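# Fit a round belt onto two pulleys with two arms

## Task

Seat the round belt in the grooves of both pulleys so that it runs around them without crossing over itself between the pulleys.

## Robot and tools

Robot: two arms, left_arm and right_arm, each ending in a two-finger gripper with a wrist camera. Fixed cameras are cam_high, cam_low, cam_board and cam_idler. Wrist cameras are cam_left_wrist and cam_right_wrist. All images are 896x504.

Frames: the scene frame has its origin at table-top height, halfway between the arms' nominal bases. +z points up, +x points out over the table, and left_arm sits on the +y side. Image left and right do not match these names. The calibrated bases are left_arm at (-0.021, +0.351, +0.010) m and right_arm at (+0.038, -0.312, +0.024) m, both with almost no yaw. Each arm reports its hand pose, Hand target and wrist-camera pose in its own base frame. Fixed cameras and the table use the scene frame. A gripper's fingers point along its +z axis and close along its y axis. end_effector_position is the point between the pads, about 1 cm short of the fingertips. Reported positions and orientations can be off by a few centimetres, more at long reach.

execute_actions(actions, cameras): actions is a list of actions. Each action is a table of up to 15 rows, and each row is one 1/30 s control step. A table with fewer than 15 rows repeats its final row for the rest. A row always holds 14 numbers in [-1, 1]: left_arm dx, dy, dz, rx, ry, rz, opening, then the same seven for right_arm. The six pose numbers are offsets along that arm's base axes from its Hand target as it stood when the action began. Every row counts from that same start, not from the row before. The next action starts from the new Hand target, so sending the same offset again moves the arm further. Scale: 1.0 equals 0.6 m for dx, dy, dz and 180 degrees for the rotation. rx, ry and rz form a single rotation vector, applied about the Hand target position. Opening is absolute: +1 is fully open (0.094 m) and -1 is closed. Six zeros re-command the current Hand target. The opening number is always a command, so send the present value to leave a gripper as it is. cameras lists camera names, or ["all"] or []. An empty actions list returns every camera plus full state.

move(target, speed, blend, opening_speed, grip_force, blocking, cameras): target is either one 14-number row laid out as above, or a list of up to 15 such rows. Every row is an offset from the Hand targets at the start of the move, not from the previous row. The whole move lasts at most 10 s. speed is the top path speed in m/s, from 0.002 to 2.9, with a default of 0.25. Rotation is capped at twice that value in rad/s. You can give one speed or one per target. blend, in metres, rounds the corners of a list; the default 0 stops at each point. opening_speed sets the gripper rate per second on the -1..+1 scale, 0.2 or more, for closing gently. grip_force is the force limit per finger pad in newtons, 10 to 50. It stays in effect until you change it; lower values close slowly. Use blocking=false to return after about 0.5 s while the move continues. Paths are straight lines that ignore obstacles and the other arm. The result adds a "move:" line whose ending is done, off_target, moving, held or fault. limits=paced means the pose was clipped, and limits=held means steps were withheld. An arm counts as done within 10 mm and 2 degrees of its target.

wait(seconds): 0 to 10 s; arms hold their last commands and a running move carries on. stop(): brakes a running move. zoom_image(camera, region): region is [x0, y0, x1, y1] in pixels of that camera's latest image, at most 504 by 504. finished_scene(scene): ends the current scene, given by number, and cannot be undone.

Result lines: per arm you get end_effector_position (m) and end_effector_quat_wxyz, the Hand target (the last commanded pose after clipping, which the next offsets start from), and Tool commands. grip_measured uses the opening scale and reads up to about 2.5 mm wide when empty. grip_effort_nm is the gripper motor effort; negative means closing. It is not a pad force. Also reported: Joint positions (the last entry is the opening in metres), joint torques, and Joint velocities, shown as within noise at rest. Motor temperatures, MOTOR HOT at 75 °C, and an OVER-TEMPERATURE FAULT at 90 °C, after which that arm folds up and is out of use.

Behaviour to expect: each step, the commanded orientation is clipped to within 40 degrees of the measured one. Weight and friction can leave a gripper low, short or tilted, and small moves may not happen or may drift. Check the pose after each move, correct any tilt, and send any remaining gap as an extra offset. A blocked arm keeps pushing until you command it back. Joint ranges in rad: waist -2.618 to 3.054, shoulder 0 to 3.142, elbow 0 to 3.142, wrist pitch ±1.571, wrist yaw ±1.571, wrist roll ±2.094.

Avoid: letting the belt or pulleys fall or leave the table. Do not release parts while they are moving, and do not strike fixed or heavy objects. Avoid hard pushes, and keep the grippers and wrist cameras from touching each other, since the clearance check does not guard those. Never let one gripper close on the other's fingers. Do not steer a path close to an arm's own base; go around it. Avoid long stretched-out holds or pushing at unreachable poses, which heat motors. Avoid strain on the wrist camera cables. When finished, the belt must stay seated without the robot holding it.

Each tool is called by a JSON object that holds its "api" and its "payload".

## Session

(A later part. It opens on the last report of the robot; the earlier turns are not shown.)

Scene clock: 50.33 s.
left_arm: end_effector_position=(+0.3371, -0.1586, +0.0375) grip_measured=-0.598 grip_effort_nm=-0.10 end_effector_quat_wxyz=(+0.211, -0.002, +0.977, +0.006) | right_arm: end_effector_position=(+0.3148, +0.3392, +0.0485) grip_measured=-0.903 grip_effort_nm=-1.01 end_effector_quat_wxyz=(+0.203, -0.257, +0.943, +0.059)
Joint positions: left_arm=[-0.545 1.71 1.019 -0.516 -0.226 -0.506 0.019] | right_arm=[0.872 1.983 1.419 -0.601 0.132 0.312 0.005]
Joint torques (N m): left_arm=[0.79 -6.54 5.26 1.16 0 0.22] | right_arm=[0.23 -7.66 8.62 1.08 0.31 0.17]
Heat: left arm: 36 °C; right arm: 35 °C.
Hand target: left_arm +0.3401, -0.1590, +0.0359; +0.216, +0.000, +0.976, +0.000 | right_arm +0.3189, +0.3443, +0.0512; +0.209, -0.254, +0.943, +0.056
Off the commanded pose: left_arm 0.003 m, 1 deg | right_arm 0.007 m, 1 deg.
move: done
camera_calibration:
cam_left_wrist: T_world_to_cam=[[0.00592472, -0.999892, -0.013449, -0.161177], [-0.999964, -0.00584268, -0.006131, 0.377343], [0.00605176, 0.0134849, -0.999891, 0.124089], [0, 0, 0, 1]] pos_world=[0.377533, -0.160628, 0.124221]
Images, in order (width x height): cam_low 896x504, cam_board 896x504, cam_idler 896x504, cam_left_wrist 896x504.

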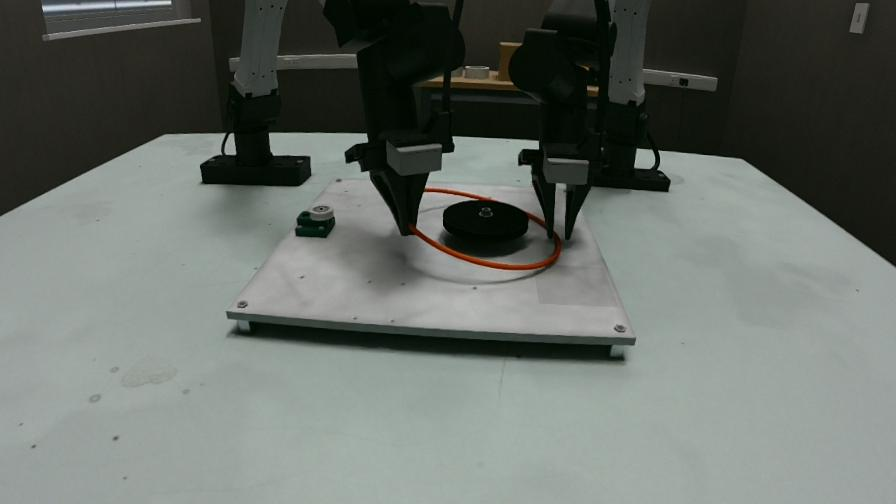

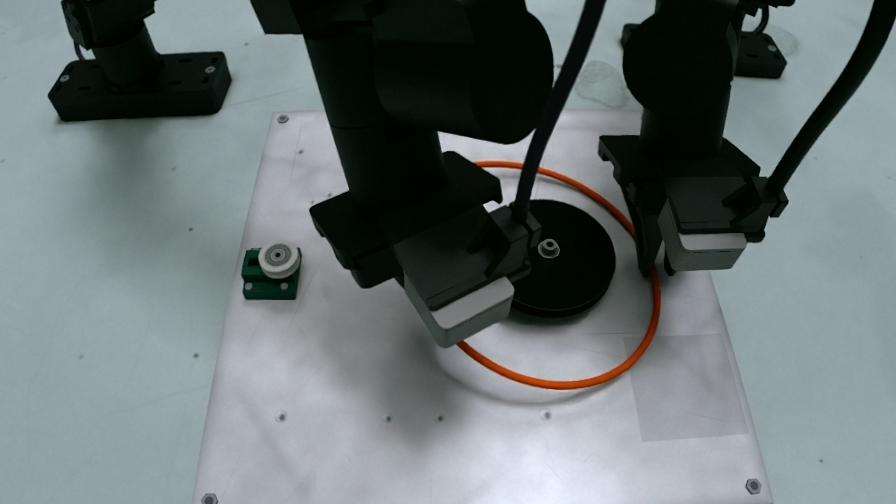

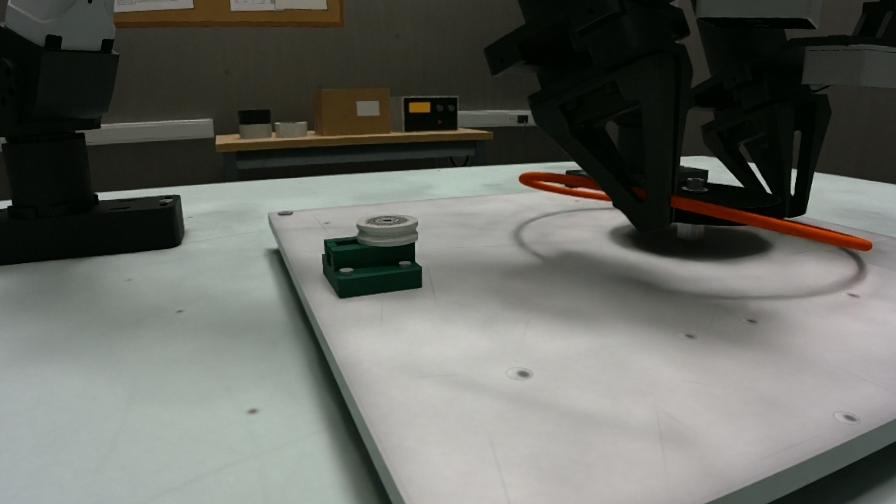

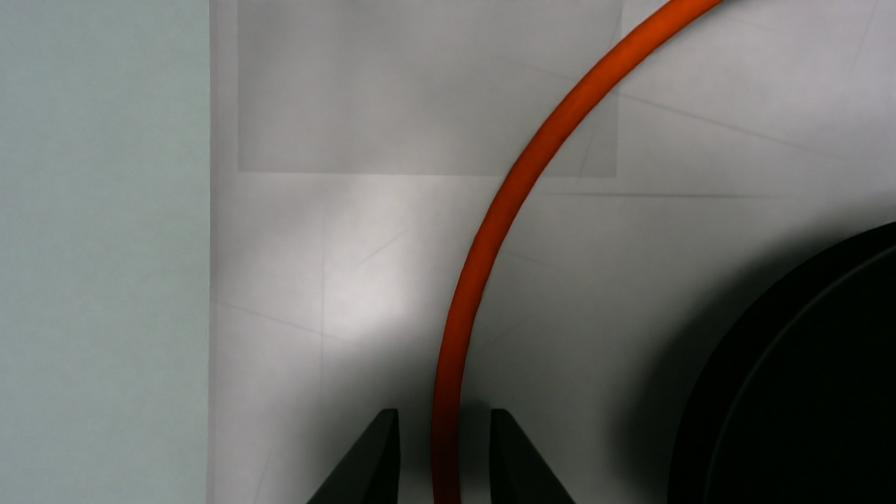

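{"api": "move", "payload": {"target": [[0,0,-0.007,0,0,0,-0.6,0,0,0,0,0,0,-0.95],[0,0,-0.007,0,0,0,-0.95,0,0,0,0,0,0,-0.95]], "speed": 0.1, "opening_speed": 1, "cameras": ["cam_idler","cam_left_wrist"]}}

{"api": "zoom_image", "payload": {"camera": "cam_idler", "region": [600, 100, 896, 300]}}

Scene clock: 52.63 s.
left_arm: end_effector_position=(+0.3379, -0.1591, +0.0349) grip_measured=-0.948 grip_effort_nm=-0.96 end_effector_quat_wxyz=(+0.213, -0.002, +0.977, +0.004) | right_arm: end_effector_position=(+0.3148, +0.3392, +0.0485) grip_measured=-0.903 grip_effort_nm=-1.01 end_effector_quat_wxyz=(+0.203, -0.257, +0.943, +0.059)
Joint positions: left_arm=[-0.545 1.714 1.011 -0.498 -0.226 -0.506 0.002] | right_arm=[0.872 1.983 1.419 -0.601 0.132 0.312 0.005]
Joint torques (N m): left_arm=[0.79 -6.32 5.07 1.18 -0.01 0.22] | right_arm=[0.35 -7.65 8.79 1.07 0.28 0.2]
Heat: left arm: 36 °C; right arm: 35 °C.
Hand target: left_arm +0.3401, -0.1590, +0.0318; +0.216, +0.000, +0.976, +0.000 | right_arm +0.3189, +0.3443, +0.0512; +0.209, -0.254, +0.943, +0.056
Off the commanded pose: left_arm 0.004 m, 1 deg | right_arm 0.007 m, 1 deg.
move: done
camera_calibration:
cam_left_wrist: T_world_to_cam=[[0.00557926, -0.999927, -0.0107236, -0.161724], [-0.999933, -0.0054698, -0.0102099, 0.378277], [0.0101505, 0.0107799, -0.99989, 0.119609], [0, 0, 0, 1]] pos_world=[0.37794, -0.160933, 0.121724]
Images, in order (width x height): cam_idler 896x504, cam_left_wrist 896x504.

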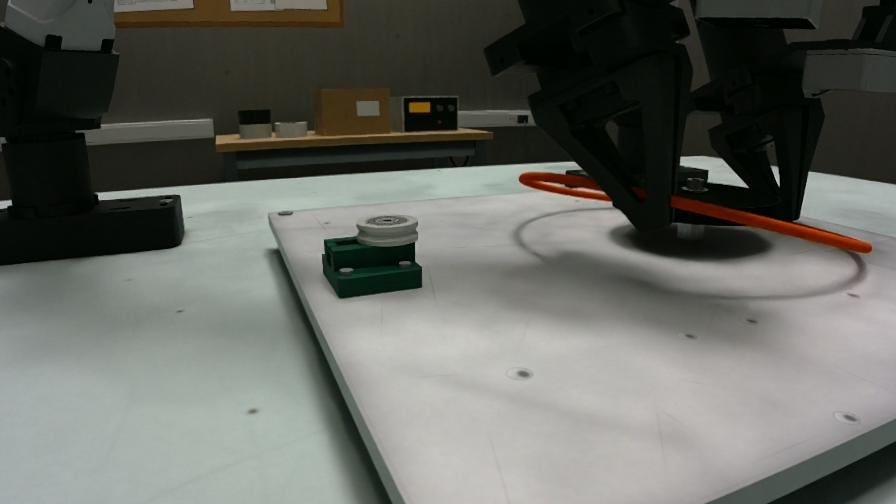

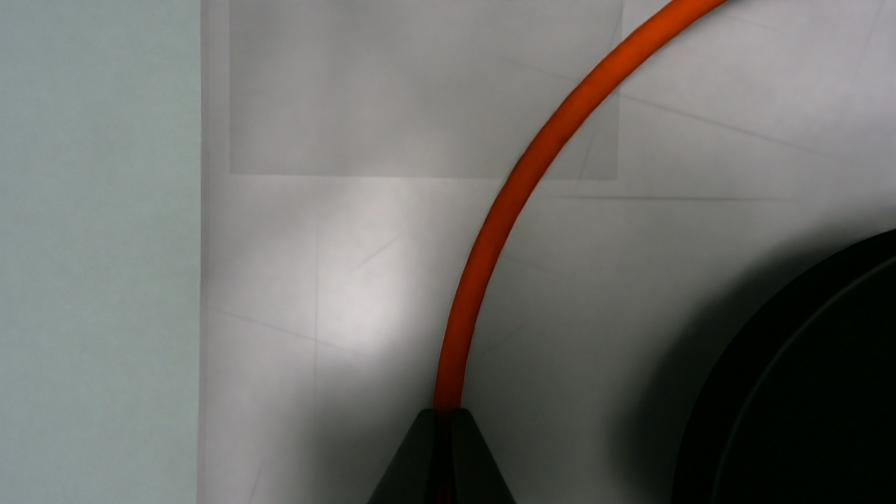

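Scaled by 1.703 from the camera's 896x504 image, which has a finer 1280x720 frame.

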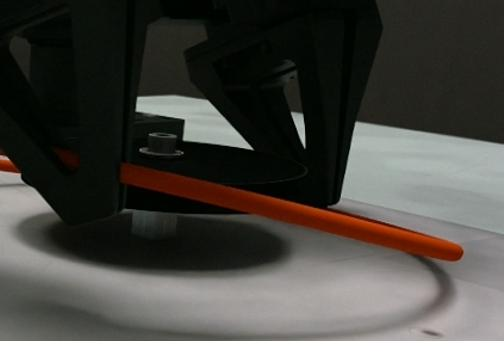

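{"api": "move", "payload": {"target": [[0,0,0,0,0,0,-0.95,0,0,-0.02,0,0,0,-0.95],[0,0,0,0,0,0,-0.95,0,0,-0.02,0,0,0,-0.6],[0,0,0,0,0,0,-0.95,-0.03,-0.05,0.13,0,0,0,-0.5],[0,0,0,0,0,0,-0.95,-0.1,-0.09,0.13,0,0,-0.167,-0.5]], "speed": 0.12, "opening_speed": 1, "cameras": ["cam_idler","cam_board","cam_low","cam_right_wrist"]}}

Scene clock: 59.93 s.
left_arm: end_effector_position=(+0.3379, -0.1592, +0.0350) grip_measured=-0.949 grip_effort_nm=-0.96 end_effector_quat_wxyz=(+0.214, -0.002, +0.977, +0.004) | right_arm: end_effector_position=(+0.2602, +0.2930, +0.1195) grip_measured=-0.502 grip_effort_nm=0.11 end_effector_quat_wxyz=(+0.205, -0.005, +0.979, -0.003)
Joint positions: left_arm=[-0.545 1.714 1.011 -0.498 -0.226 -0.505 0.002] | right_arm=[0.996 1.805 1.488 -1.022 0.346 0.945 0.023]
Joint torques (N m): left_arm=[0.8 -6.32 5.08 1.18 -0.01 0.22] | right_arm=[0.35 -9.73 6.39 0.66 0.48 0.21]
Heat: left arm: 35 °C; right arm: 36 °C.
Hand target: left_arm +0.3401, -0.1590, +0.0318; +0.216, +0.000, +0.976, +0.000 | right_arm +0.2589, +0.2904, +0.1292; +0.216, +0.000, +0.976, +0.000
Off the commanded pose: left_arm 0.004 m, 1 deg | right_arm 0.010 m, 1 deg.
move: done; target 3's new opening was sent with right_arm's hand 0.018 m and 2 deg from that target
camera_calibration:
cam_right_wrist: T_world_to_cam=[[0.00824645, -0.999914, 0.0102195, 0.291603], [-0.9998, -0.0080584, 0.0183073, 0.29907], [-0.0182233, -0.0103685, -0.99978, 0.218222], [0, 0, 0, 1]] pos_world=[0.300582, 0.29625, 0.209719]
Images, in order (width x height): cam_low 896x504, cam_board 896x504, cam_idler 896x504, cam_right_wrist 896x504.

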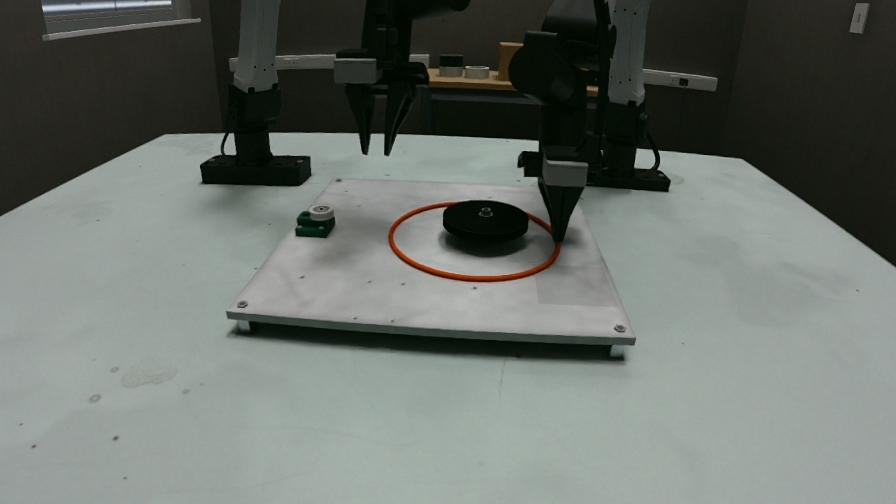

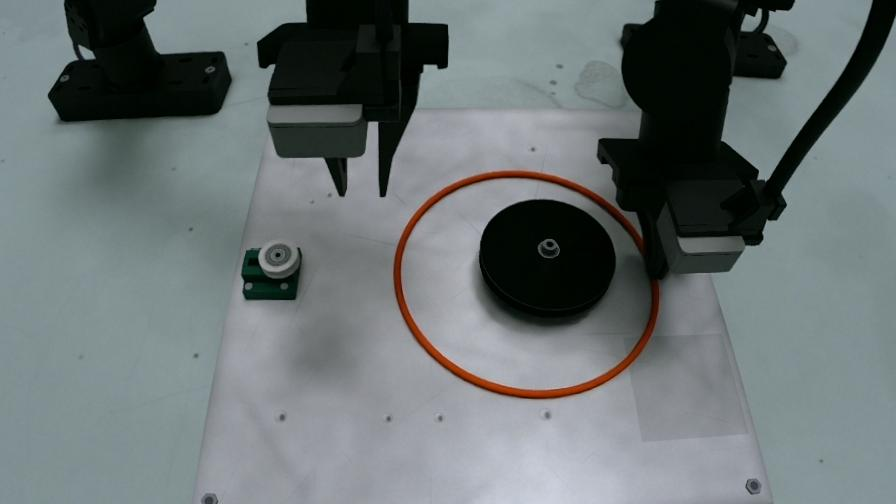

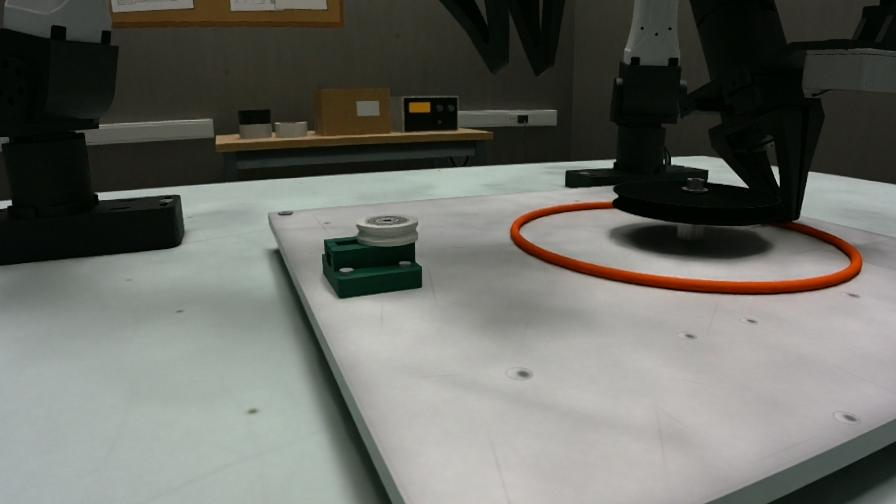

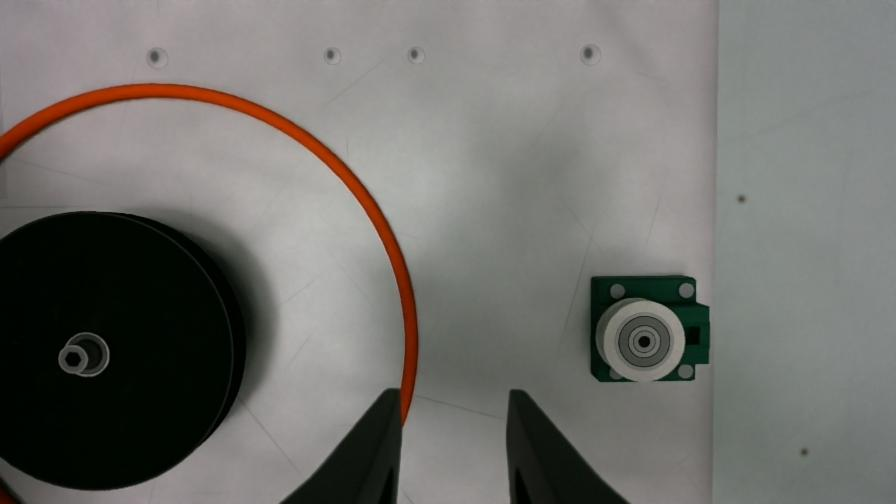

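{"api": "move", "payload": {"target": [[0,0,0,0,0,0,-0.95,0,0.029,0,0,0,0,-0.5],[0,0,0,0,0,0,-0.95,0,0.029,-0.178,0,0,0,-0.5]], "speed": 0.12, "cameras": ["cam_idler","cam_right_wrist"]}}

{"api": "zoom_image", "payload": {"camera": "cam_idler", "region": [460, 120, 760, 320]}}

Scene clock: 63.63 s.
left_arm: end_effector_position=(+0.3379, -0.1592, +0.0350) grip_measured=-0.950 grip_effort_nm=-0.99 end_effector_quat_wxyz=(+0.214, -0.002, +0.977, +0.004) | right_arm: end_effector_position=(+0.2585, +0.3084, +0.0271) grip_measured=-0.502 grip_effort_nm=0.11 end_effector_quat_wxyz=(+0.210, -0.003, +0.978, +0.004)
Joint positions: left_arm=[-0.545 1.714 1.011 -0.498 -0.226 -0.505 0.002] | right_arm=[1.024 1.925 1.262 -0.668 0.354 0.974 0.023]
Joint torques (N m): left_arm=[0.79 -6.32 5.07 1.18 -0.01 0.22] | right_arm=[0.2 -7.35 5.31 0.97 0.49 0.18]
Motor temperatures (°C): left_arm=[27 34 35 34 25 25 27] | right_arm=[26 37 34 31 24 27 26]
Heat: left arm: 35 °C; right arm: 37 °C.
Hand target: left_arm +0.3401, -0.1590, +0.0318; +0.216, +0.000, +0.976, +0.000 | right_arm +0.2589, +0.3079, +0.0225; +0.216, +0.000, +0.976, +0.000
Off the commanded pose: left_arm 0.004 m, 1 deg | right_arm 0.005 m, 1 deg.
move: done
camera_calibration:
cam_right_wrist: T_world_to_cam=[[0.00745463, -0.999963, -0.00418607, 0.308585], [-0.99994, -0.00748793, 0.00799565, 0.299331], [-0.0080267, 0.00412621, -0.999959, 0.118744], [0, 0, 0, 1]] pos_world=[0.297966, 0.310325, 0.117638]
Images, in order (width x height): cam_idler 896x504, cam_right_wrist 896x504.

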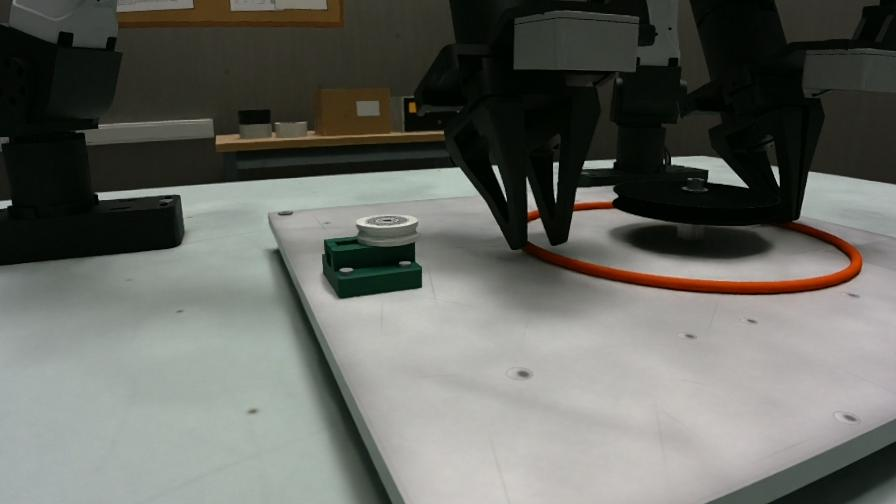

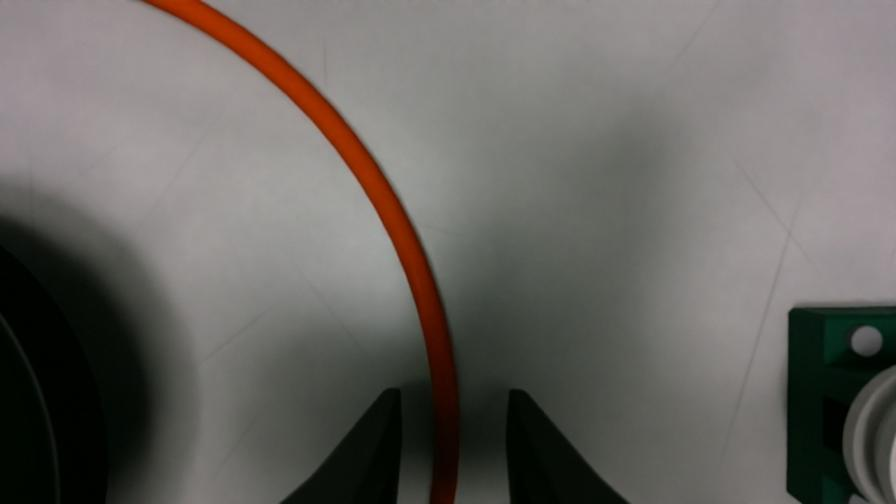

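Scaled by 1.680 from the camera's 896x504 image, which has a finer 1280x720 frame.

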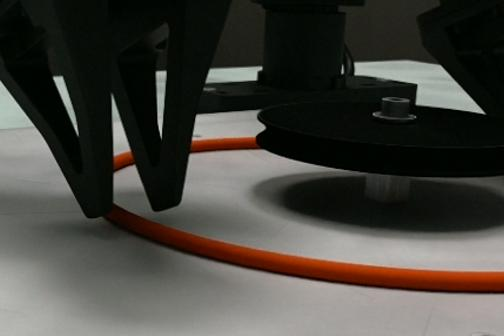

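{"api": "move", "payload": {"target": [[0,0,0,0,0,0,-0.95,0,0.003,-0.008,0,0,0,-0.5],[0,0,0,0,0,0,-0.95,0,0.003,-0.008,0,0,0,-0.95],[0,0,0.005,0,0,0,-0.95,0.005,0,0.065,0,0,0,-0.95],[0,-0.01,0.005,0,0,0,-0.95,0.01,-0.11,0.065,0,0,0,-0.95]], "speed": 0.1, "opening_speed": 1, "cameras": ["cam_idler","cam_board","cam_right_wrist","cam_left_wrist"]}}

{"api": "zoom_image", "payload": {"camera": "cam_idler", "region": [350, 100, 850, 320]}}

Scene clock: 70.17 s.
left_arm: end_effector_position=(+0.3368, -0.1619, +0.0348) grip_measured=-0.943 grip_effort_nm=-0.80 end_effector_quat_wxyz=(+0.212, +0.002, +0.977, +0.001) | right_arm: end_effector_position=(+0.2654, +0.2477, +0.0580) grip_measured=-0.946 grip_effort_nm=-0.90 end_effector_quat_wxyz=(+0.213, -0.002, +0.977, +0.000)
Joint positions: left_arm=[-0.55 1.714 1.011 -0.497 -0.22 -0.505 0.003] | right_arm=[0.909 1.712 1.118 -0.701 0.335 0.859 0.003]
Joint velocities: left_arm=[within noise] | right_arm=[0.012 0.002 -0.012 -0.022 -0.022 -0.022 0.017]
Joint torques (N m): left_arm=[-0.27 -5.82 6.83 1 -0.12 0.03] | right_arm=[-0.83 -8.68 4.79 0.86 0.32 0.03]
Heat: left arm: 35 °C; right arm: 37 °C.
Hand target: left_arm +0.3402, -0.1650, +0.0348; +0.216, +0.000, +0.976, +0.000 | right_arm +0.2649, +0.2417, +0.0614; +0.216, +0.000, +0.976, +0.000
Off the commanded pose: left_arm 0.005 m, 0 deg | right_arm 0.007 m, 0 deg.
move: done
camera_calibration:
cam_left_wrist: T_world_to_cam=[[-0.00222997, -0.999981, -0.00571813, -0.162105], [-0.999962, 0.00227799, -0.00840583, 0.378416], [0.0084187, 0.00569916, -0.999948, 0.119376], [0, 0, 0, 1]] pos_world=[0.377035, -0.163645, 0.121624]
cam_right_wrist: T_world_to_cam=[[0.00298799, -0.999988, 0.00392278, 0.248641], [-0.999994, -0.00298064, 0.00187762, 0.304824], [-0.00186591, -0.00392836, -0.999991, 0.150381], [0, 0, 0, 1]] pos_world=[0.304359, 0.250137, 0.148832]
Images, in order (width x height): cam_board 896x504, cam_idler 896x504, cam_left_wrist 896x504, cam_right_wrist 896x504.

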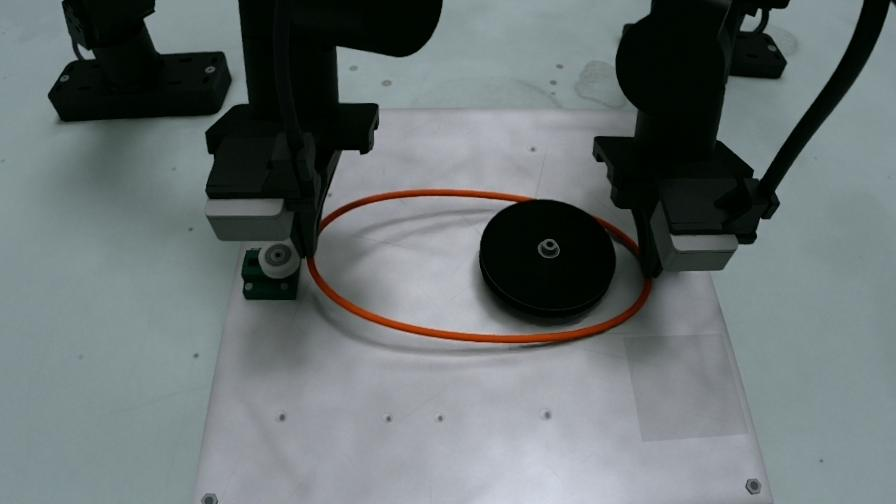

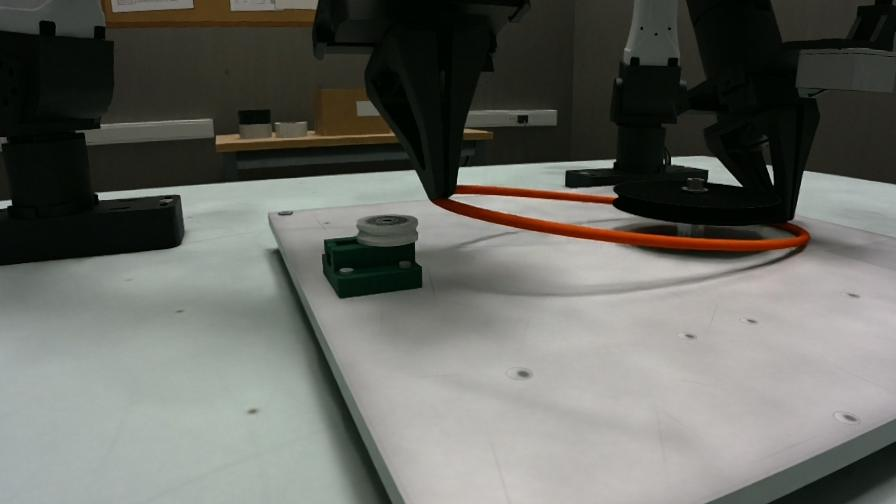

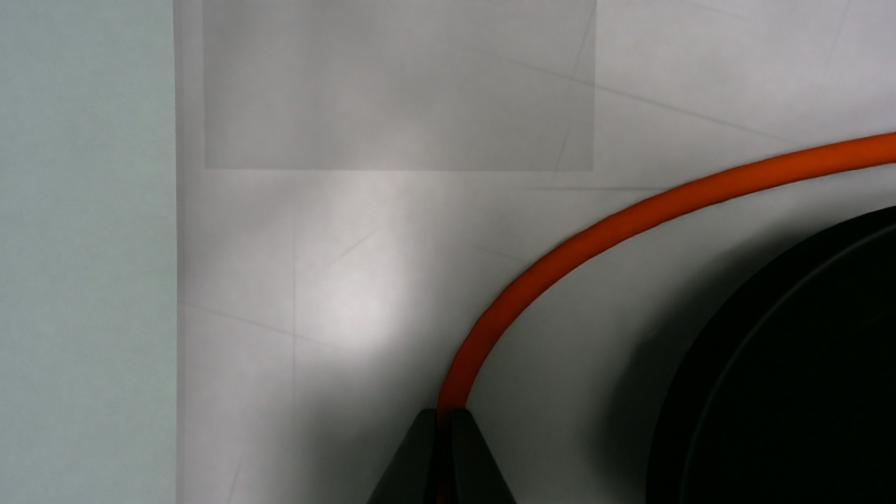

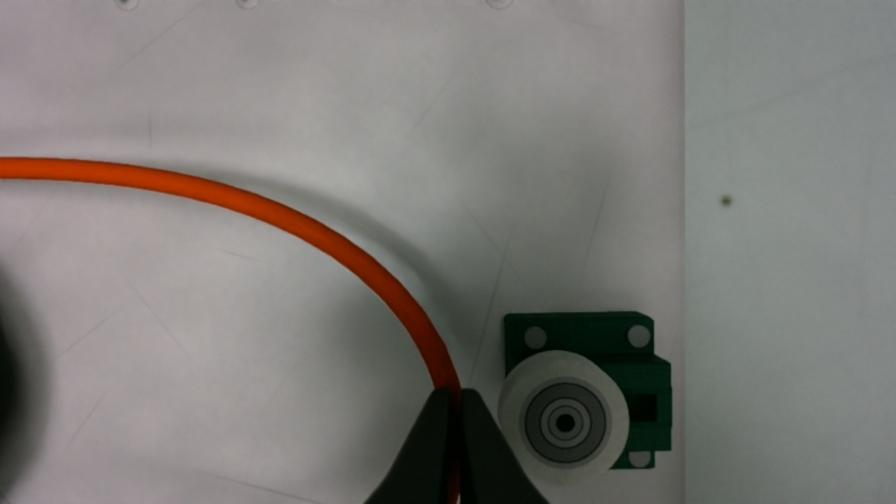

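Scaled by 1.008 from the camera's 896x504 image, which has a finer 1280x720 frame.

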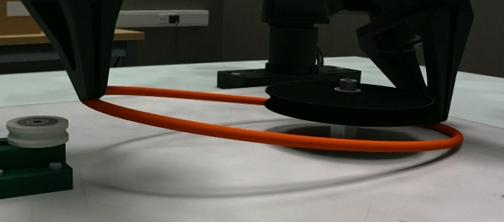

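{"api": "move", "payload": {"target": [[0,-0.008,0.01,0,0,0,-0.95,-0.01,-0.06,0,0,0,0,-0.97],[0,-0.015,0.01,0,0,0,-0.95,-0.01,-0.108,0,0,0,0,-0.97]], "speed": 0.08, "cameras": ["cam_idler","cam_board","cam_right_wrist","cam_left_wrist"]}}

{"api": "zoom_image", "payload": {"camera": "cam_idler", "region": [350, 100, 850, 320]}}

Scene clock: 72.90 s.
left_arm: end_effector_position=(+0.3347, -0.1833, +0.0385) grip_measured=-0.947 grip_effort_nm=-0.90 end_effector_quat_wxyz=(+0.212, +0.013, +0.977, -0.023) | right_arm: end_effector_position=(+0.2609, +0.1978, +0.0627) grip_measured=-0.953 grip_effort_nm=-1.01 end_effector_quat_wxyz=(+0.216, -0.007, +0.976, +0.030)
Joint positions: left_arm=[-0.586 1.723 1.035 -0.494 -0.187 -0.522 0.003] | right_arm=[0.783 1.503 0.909 -0.616 0.255 0.722 0.002]
Joint torques (N m): left_arm=[0.85 -6.09 7.9 0.68 -0.55 -0.03] | right_arm=[-2.11 -6.67 4.56 0.66 0.65 -0.01]
Heat: left arm: 34 °C; right arm: 37 °C.
Hand target: left_arm +0.3401, -0.1741, +0.0408; +0.216, +0.000, +0.976, +0.000 | right_arm +0.2589, +0.1770, +0.0615; +0.216, +0.000, +0.976, +0.000
Off the commanded pose: left_arm 0.011 m, 3 deg | right_arm 0.021 m, 4 deg.
move: off_target (left_arm, right_arm)
camera_calibration:
cam_left_wrist: T_world_to_cam=[[-0.0353857, -0.998692, 0.0368954, -0.173737], [-0.999354, 0.0351289, -0.0075833, 0.382145], [0.00627729, -0.0371399, -0.99929, 0.11591], [0, 0, 0, 1]] pos_world=[0.375023, -0.182629, 0.125135]
cam_right_wrist: T_world_to_cam=[[0.0262782, -0.998233, -0.053299, 0.195927], [-0.999653, -0.0261371, -0.00334266, 0.30496], [0.00194368, 0.0533683, -0.998573, 0.142531], [0, 0, 0, 1]] pos_world=[0.299429, 0.195944, 0.15379]
Images, in order (width x height): cam_board 896x504, cam_idler 896x504, cam_left_wrist 896x504, cam_right_wrist 896x504.

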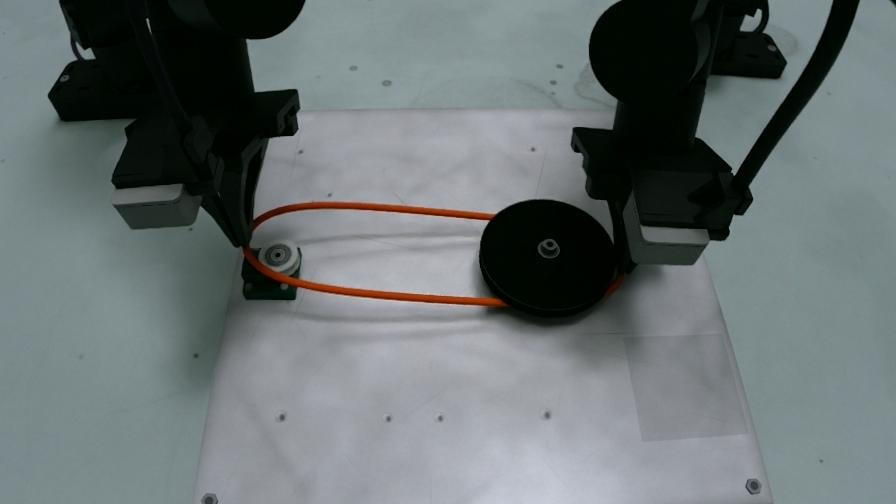

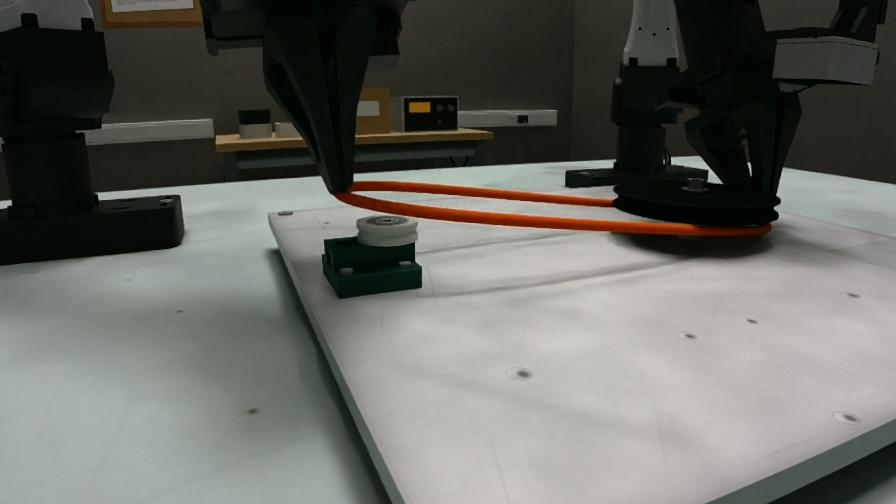

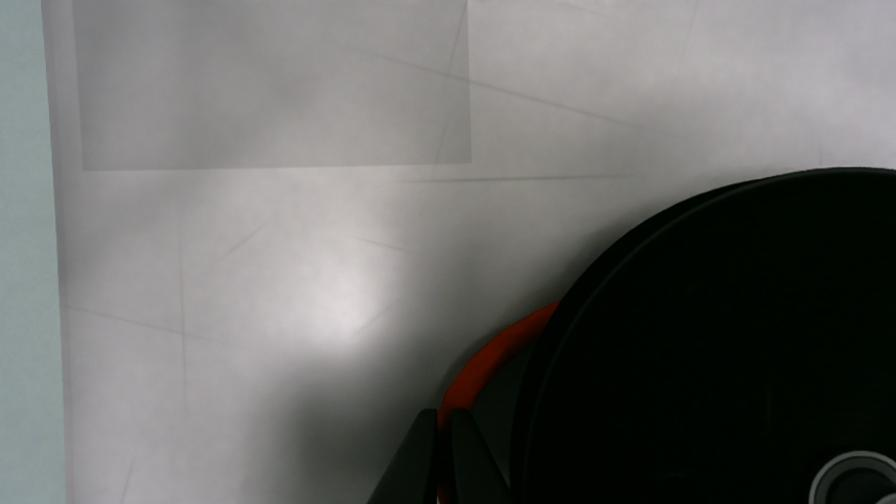

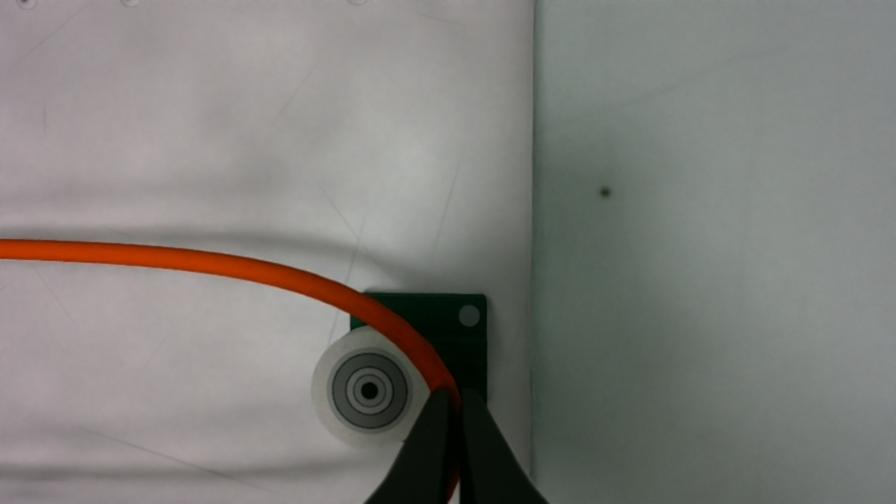

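Scaled by 1.008 from the camera's 896x504 image, which has a finer 1280x720 frame.

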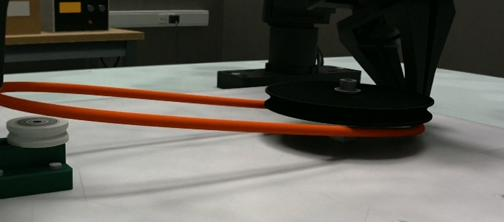

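{"api": "move", "payload": {"target": [[0,0.015,0,0,0,0,-0.97,0,0.05,0,0,0,0,-0.97],[0,0.015,0.016,0,0,0,-0.97,0,0.05,0,0,0,0,-0.97],[0,-0.005,0.016,0,0,0,-0.97,0,0,0,0,0,0,-0.97]], "speed": 0.08, "cameras": ["cam_idler","cam_low","cam_right_wrist","cam_left_wrist"]}}

{"api": "zoom_image", "payload": {"camera": "cam_idler", "region": [560, 120, 840, 280]}}

{"api": "zoom_image", "payload": {"camera": "cam_low", "region": [280, 160, 560, 290]}}

Scene clock: 76.67 s.
left_arm: end_effector_position=(+0.3348, -0.1865, +0.0444) grip_measured=-0.951 grip_effort_nm=-1.01 end_effector_quat_wxyz=(+0.209, +0.013, +0.978, -0.023) | right_arm: end_effector_position=(+0.2609, +0.1957, +0.0624) grip_measured=-0.953 grip_effort_nm=-1.01 end_effector_quat_wxyz=(+0.215, -0.006, +0.976, +0.026)
Joint positions: left_arm=[-0.593 1.723 1.063 -0.528 -0.187 -0.529 0.002] | right_arm=[0.781 1.503 0.909 -0.621 0.261 0.722 0.002]
Joint torques (N m): left_arm=[0.76 -6.89 8.14 0.6 -0.59 -0.04] | right_arm=[-1.89 -6.79 4.68 0.7 0.64 -0.01]
Heat: left arm: 34 °C; right arm: 37 °C.
Hand target: left_arm +0.3401, -0.1771, +0.0504; +0.216, +0.000, +0.976, +0.000 | right_arm +0.2589, +0.1770, +0.0613; +0.216, -0.001, +0.976, +0.000
Off the commanded pose: left_arm 0.012 m, 3 deg | right_arm 0.019 m, 3 deg.
move: off_target (left_arm, right_arm)
camera_calibration:
cam_left_wrist: T_world_to_cam=[[-0.0354881, -0.998696, 0.0366914, -0.17716], [-0.99937, 0.035432, -0.00217909, 0.382251], [0.000876203, -0.0367456, -0.999324, 0.123683], [0, 0, 0, 1]] pos_world=[0.375615, -0.185929, 0.130932]
cam_right_wrist: T_world_to_cam=[[0.02283, -0.998687, -0.0458692, 0.194303], [-0.999738, -0.0227181, -0.00295869, 0.304323], [0.00191274, 0.0459247, -0.998943, 0.143822], [0, 0, 0, 1]] pos_world=[0.299532, 0.194357, 0.153483]
Images, in order (width x height): cam_low 896x504, cam_idler 896x504, cam_left_wrist 896x504, cam_right_wrist 896x504.

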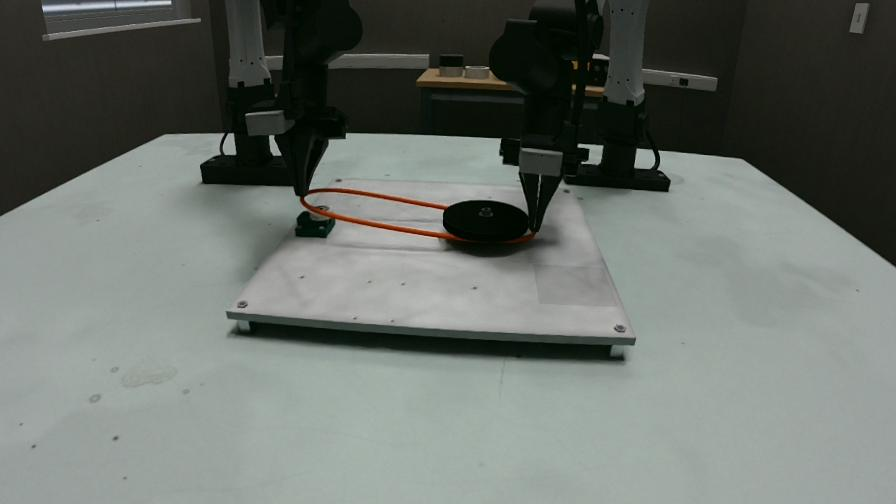

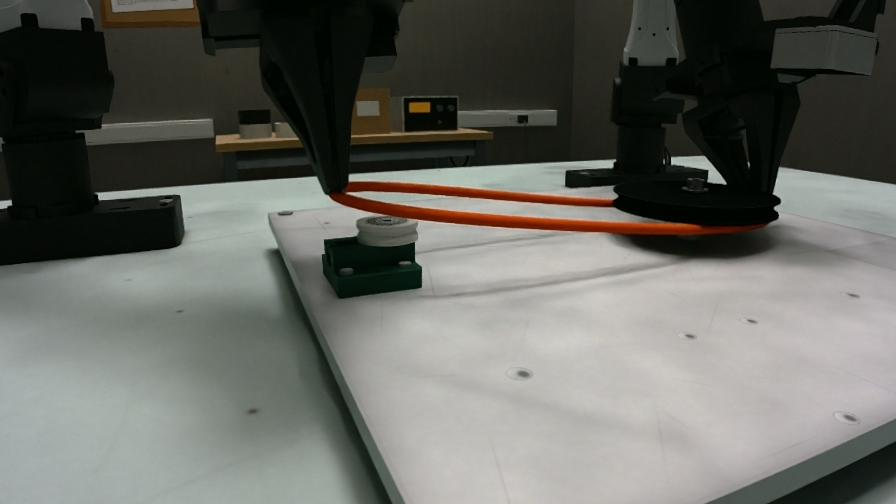

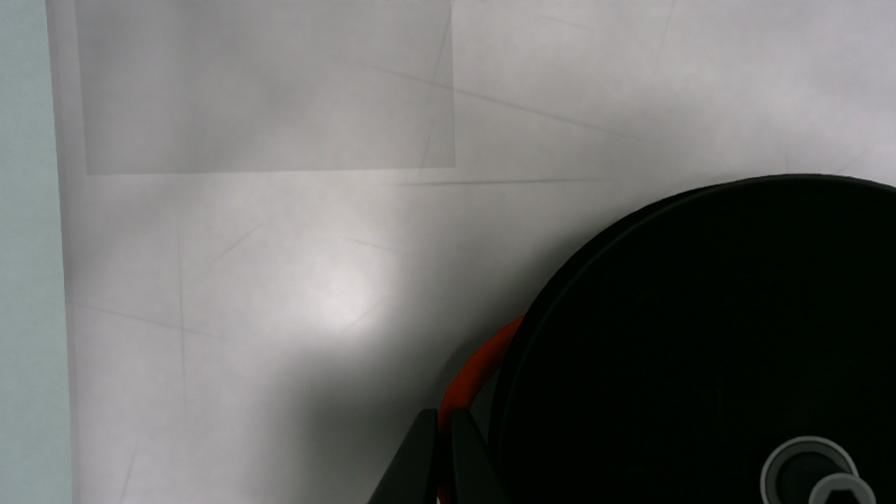

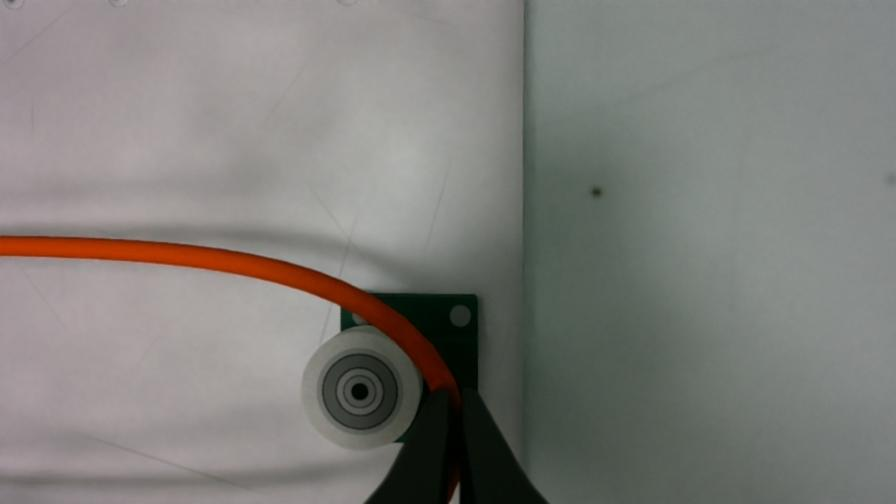

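Scaled by 1.800 from the camera's 896x504 image, which has a finer 1280x720 frame.

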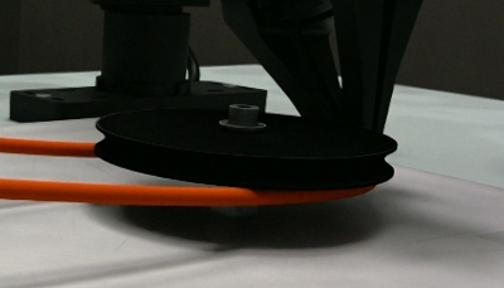

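Scaled by 1.800 from the camera's 896x504 image, which has a finer 1280x720 frame.

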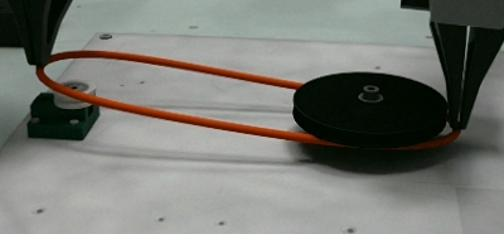

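{"api": "move", "payload": {"target": [[0,0.035,0,0,0,0,-0.97,0,0.11,0,0,0,0,-0.97],[0,0.035,0.015,0,0,0,-0.97,0,0.11,0,0,0,0,-0.97]], "speed": 0.08, "cameras": ["cam_idler","cam_low","cam_left_wrist"]}}

{"api": "zoom_image", "payload": {"camera": "cam_idler", "region": [560, 120, 840, 280]}}

{"api": "zoom_image", "payload": {"camera": "cam_low", "region": [280, 160, 560, 290]}}

Scene clock: 79.37 s.
left_arm: end_effector_position=(+0.3332, -0.1628, +0.0443) grip_measured=-0.951 grip_effort_nm=-1.01 end_effector_quat_wxyz=(+0.195, +0.005, +0.981, -0.006) | right_arm: end_effector_position=(+0.2552, +0.2449, +0.0582) grip_measured=-0.953 grip_effort_nm=-1.01 end_effector_quat_wxyz=(+0.209, -0.005, +0.978, +0.014)
Joint positions: left_arm=[-0.542 1.702 1.052 -0.572 -0.187 -0.499 0.002] | right_arm=[0.916 1.664 1.065 -0.681 0.311 0.86 0.002]
Joint torques (N m): left_arm=[1.26 -9.48 6.91 0.78 -0.38 0.23] | right_arm=[0.1 -5.22 8.17 0.58 0.62 0.17]
Heat: left arm: 34 °C; right arm: 37 °C.
Hand target: left_arm +0.3402, -0.1561, +0.0594; +0.216, +0.000, +0.976, +0.000 | right_arm +0.2590, +0.2430, +0.0615; +0.216, +0.000, +0.976, +0.000
Off the commanded pose: left_arm 0.018 m, 3 deg | right_arm 0.005 m, 2 deg.
move: off_target (left_arm)
camera_calibration:
cam_left_wrist: T_world_to_cam=[[-0.0110685, -0.999915, 0.00689548, -0.160481], [-0.999576, 0.0112499, 0.0268482, 0.37468], [-0.0269235, -0.00659539, -0.999616, 0.138615], [0, 0, 0, 1]] pos_world=[0.376477, -0.163769, 0.129609]
Images, in order (width x height): cam_low 896x504, cam_idler 896x504, cam_left_wrist 896x504.

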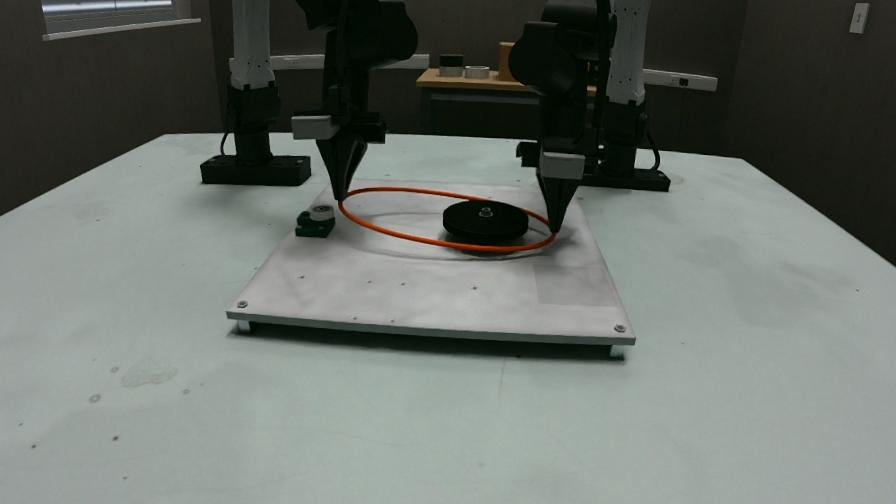

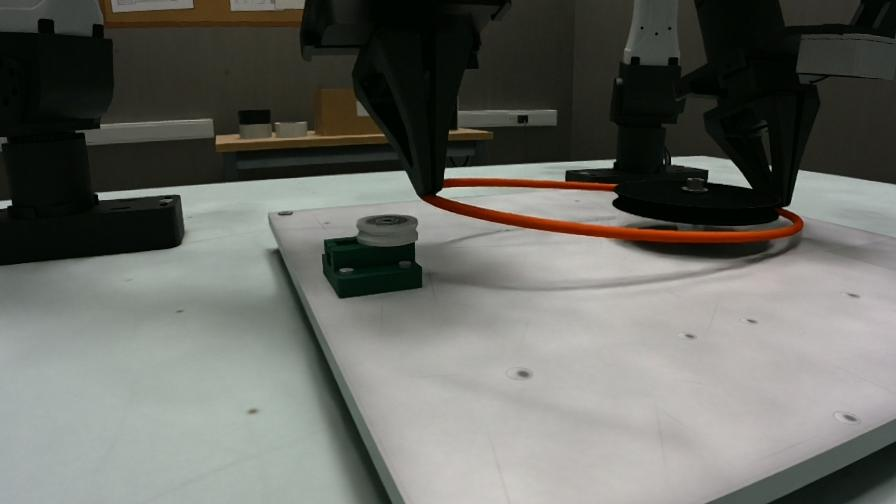

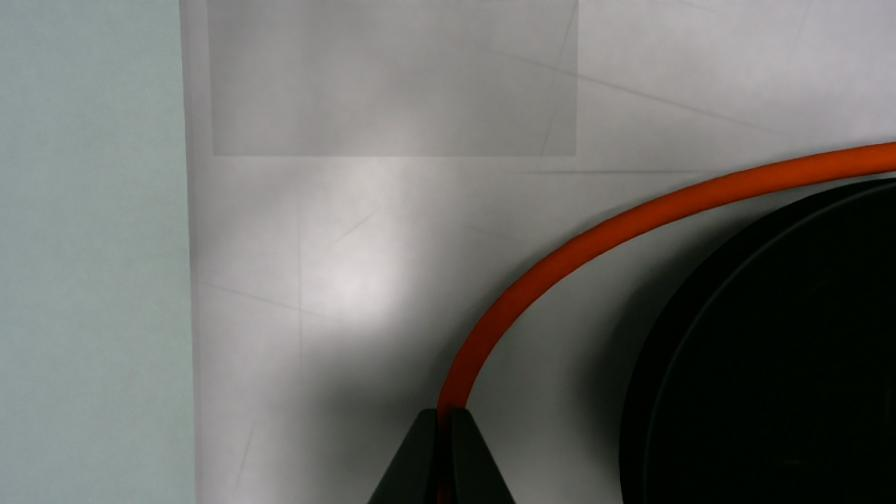

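Scaled by 1.800 from the camera's 896x504 image, which has a finer 1280x720 frame.

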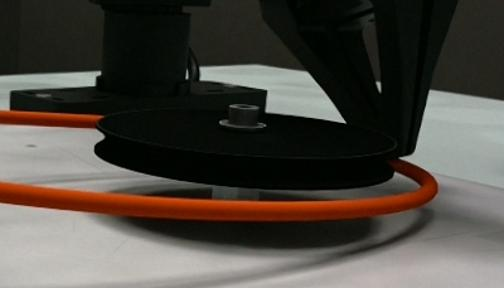

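Scaled by 1.800 from the camera's 896x504 image, which has a finer 1280x720 frame.

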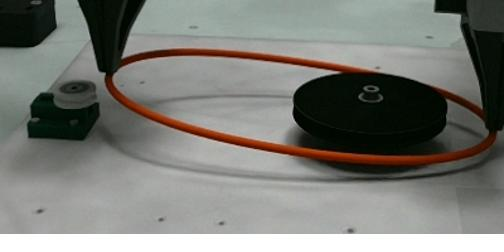

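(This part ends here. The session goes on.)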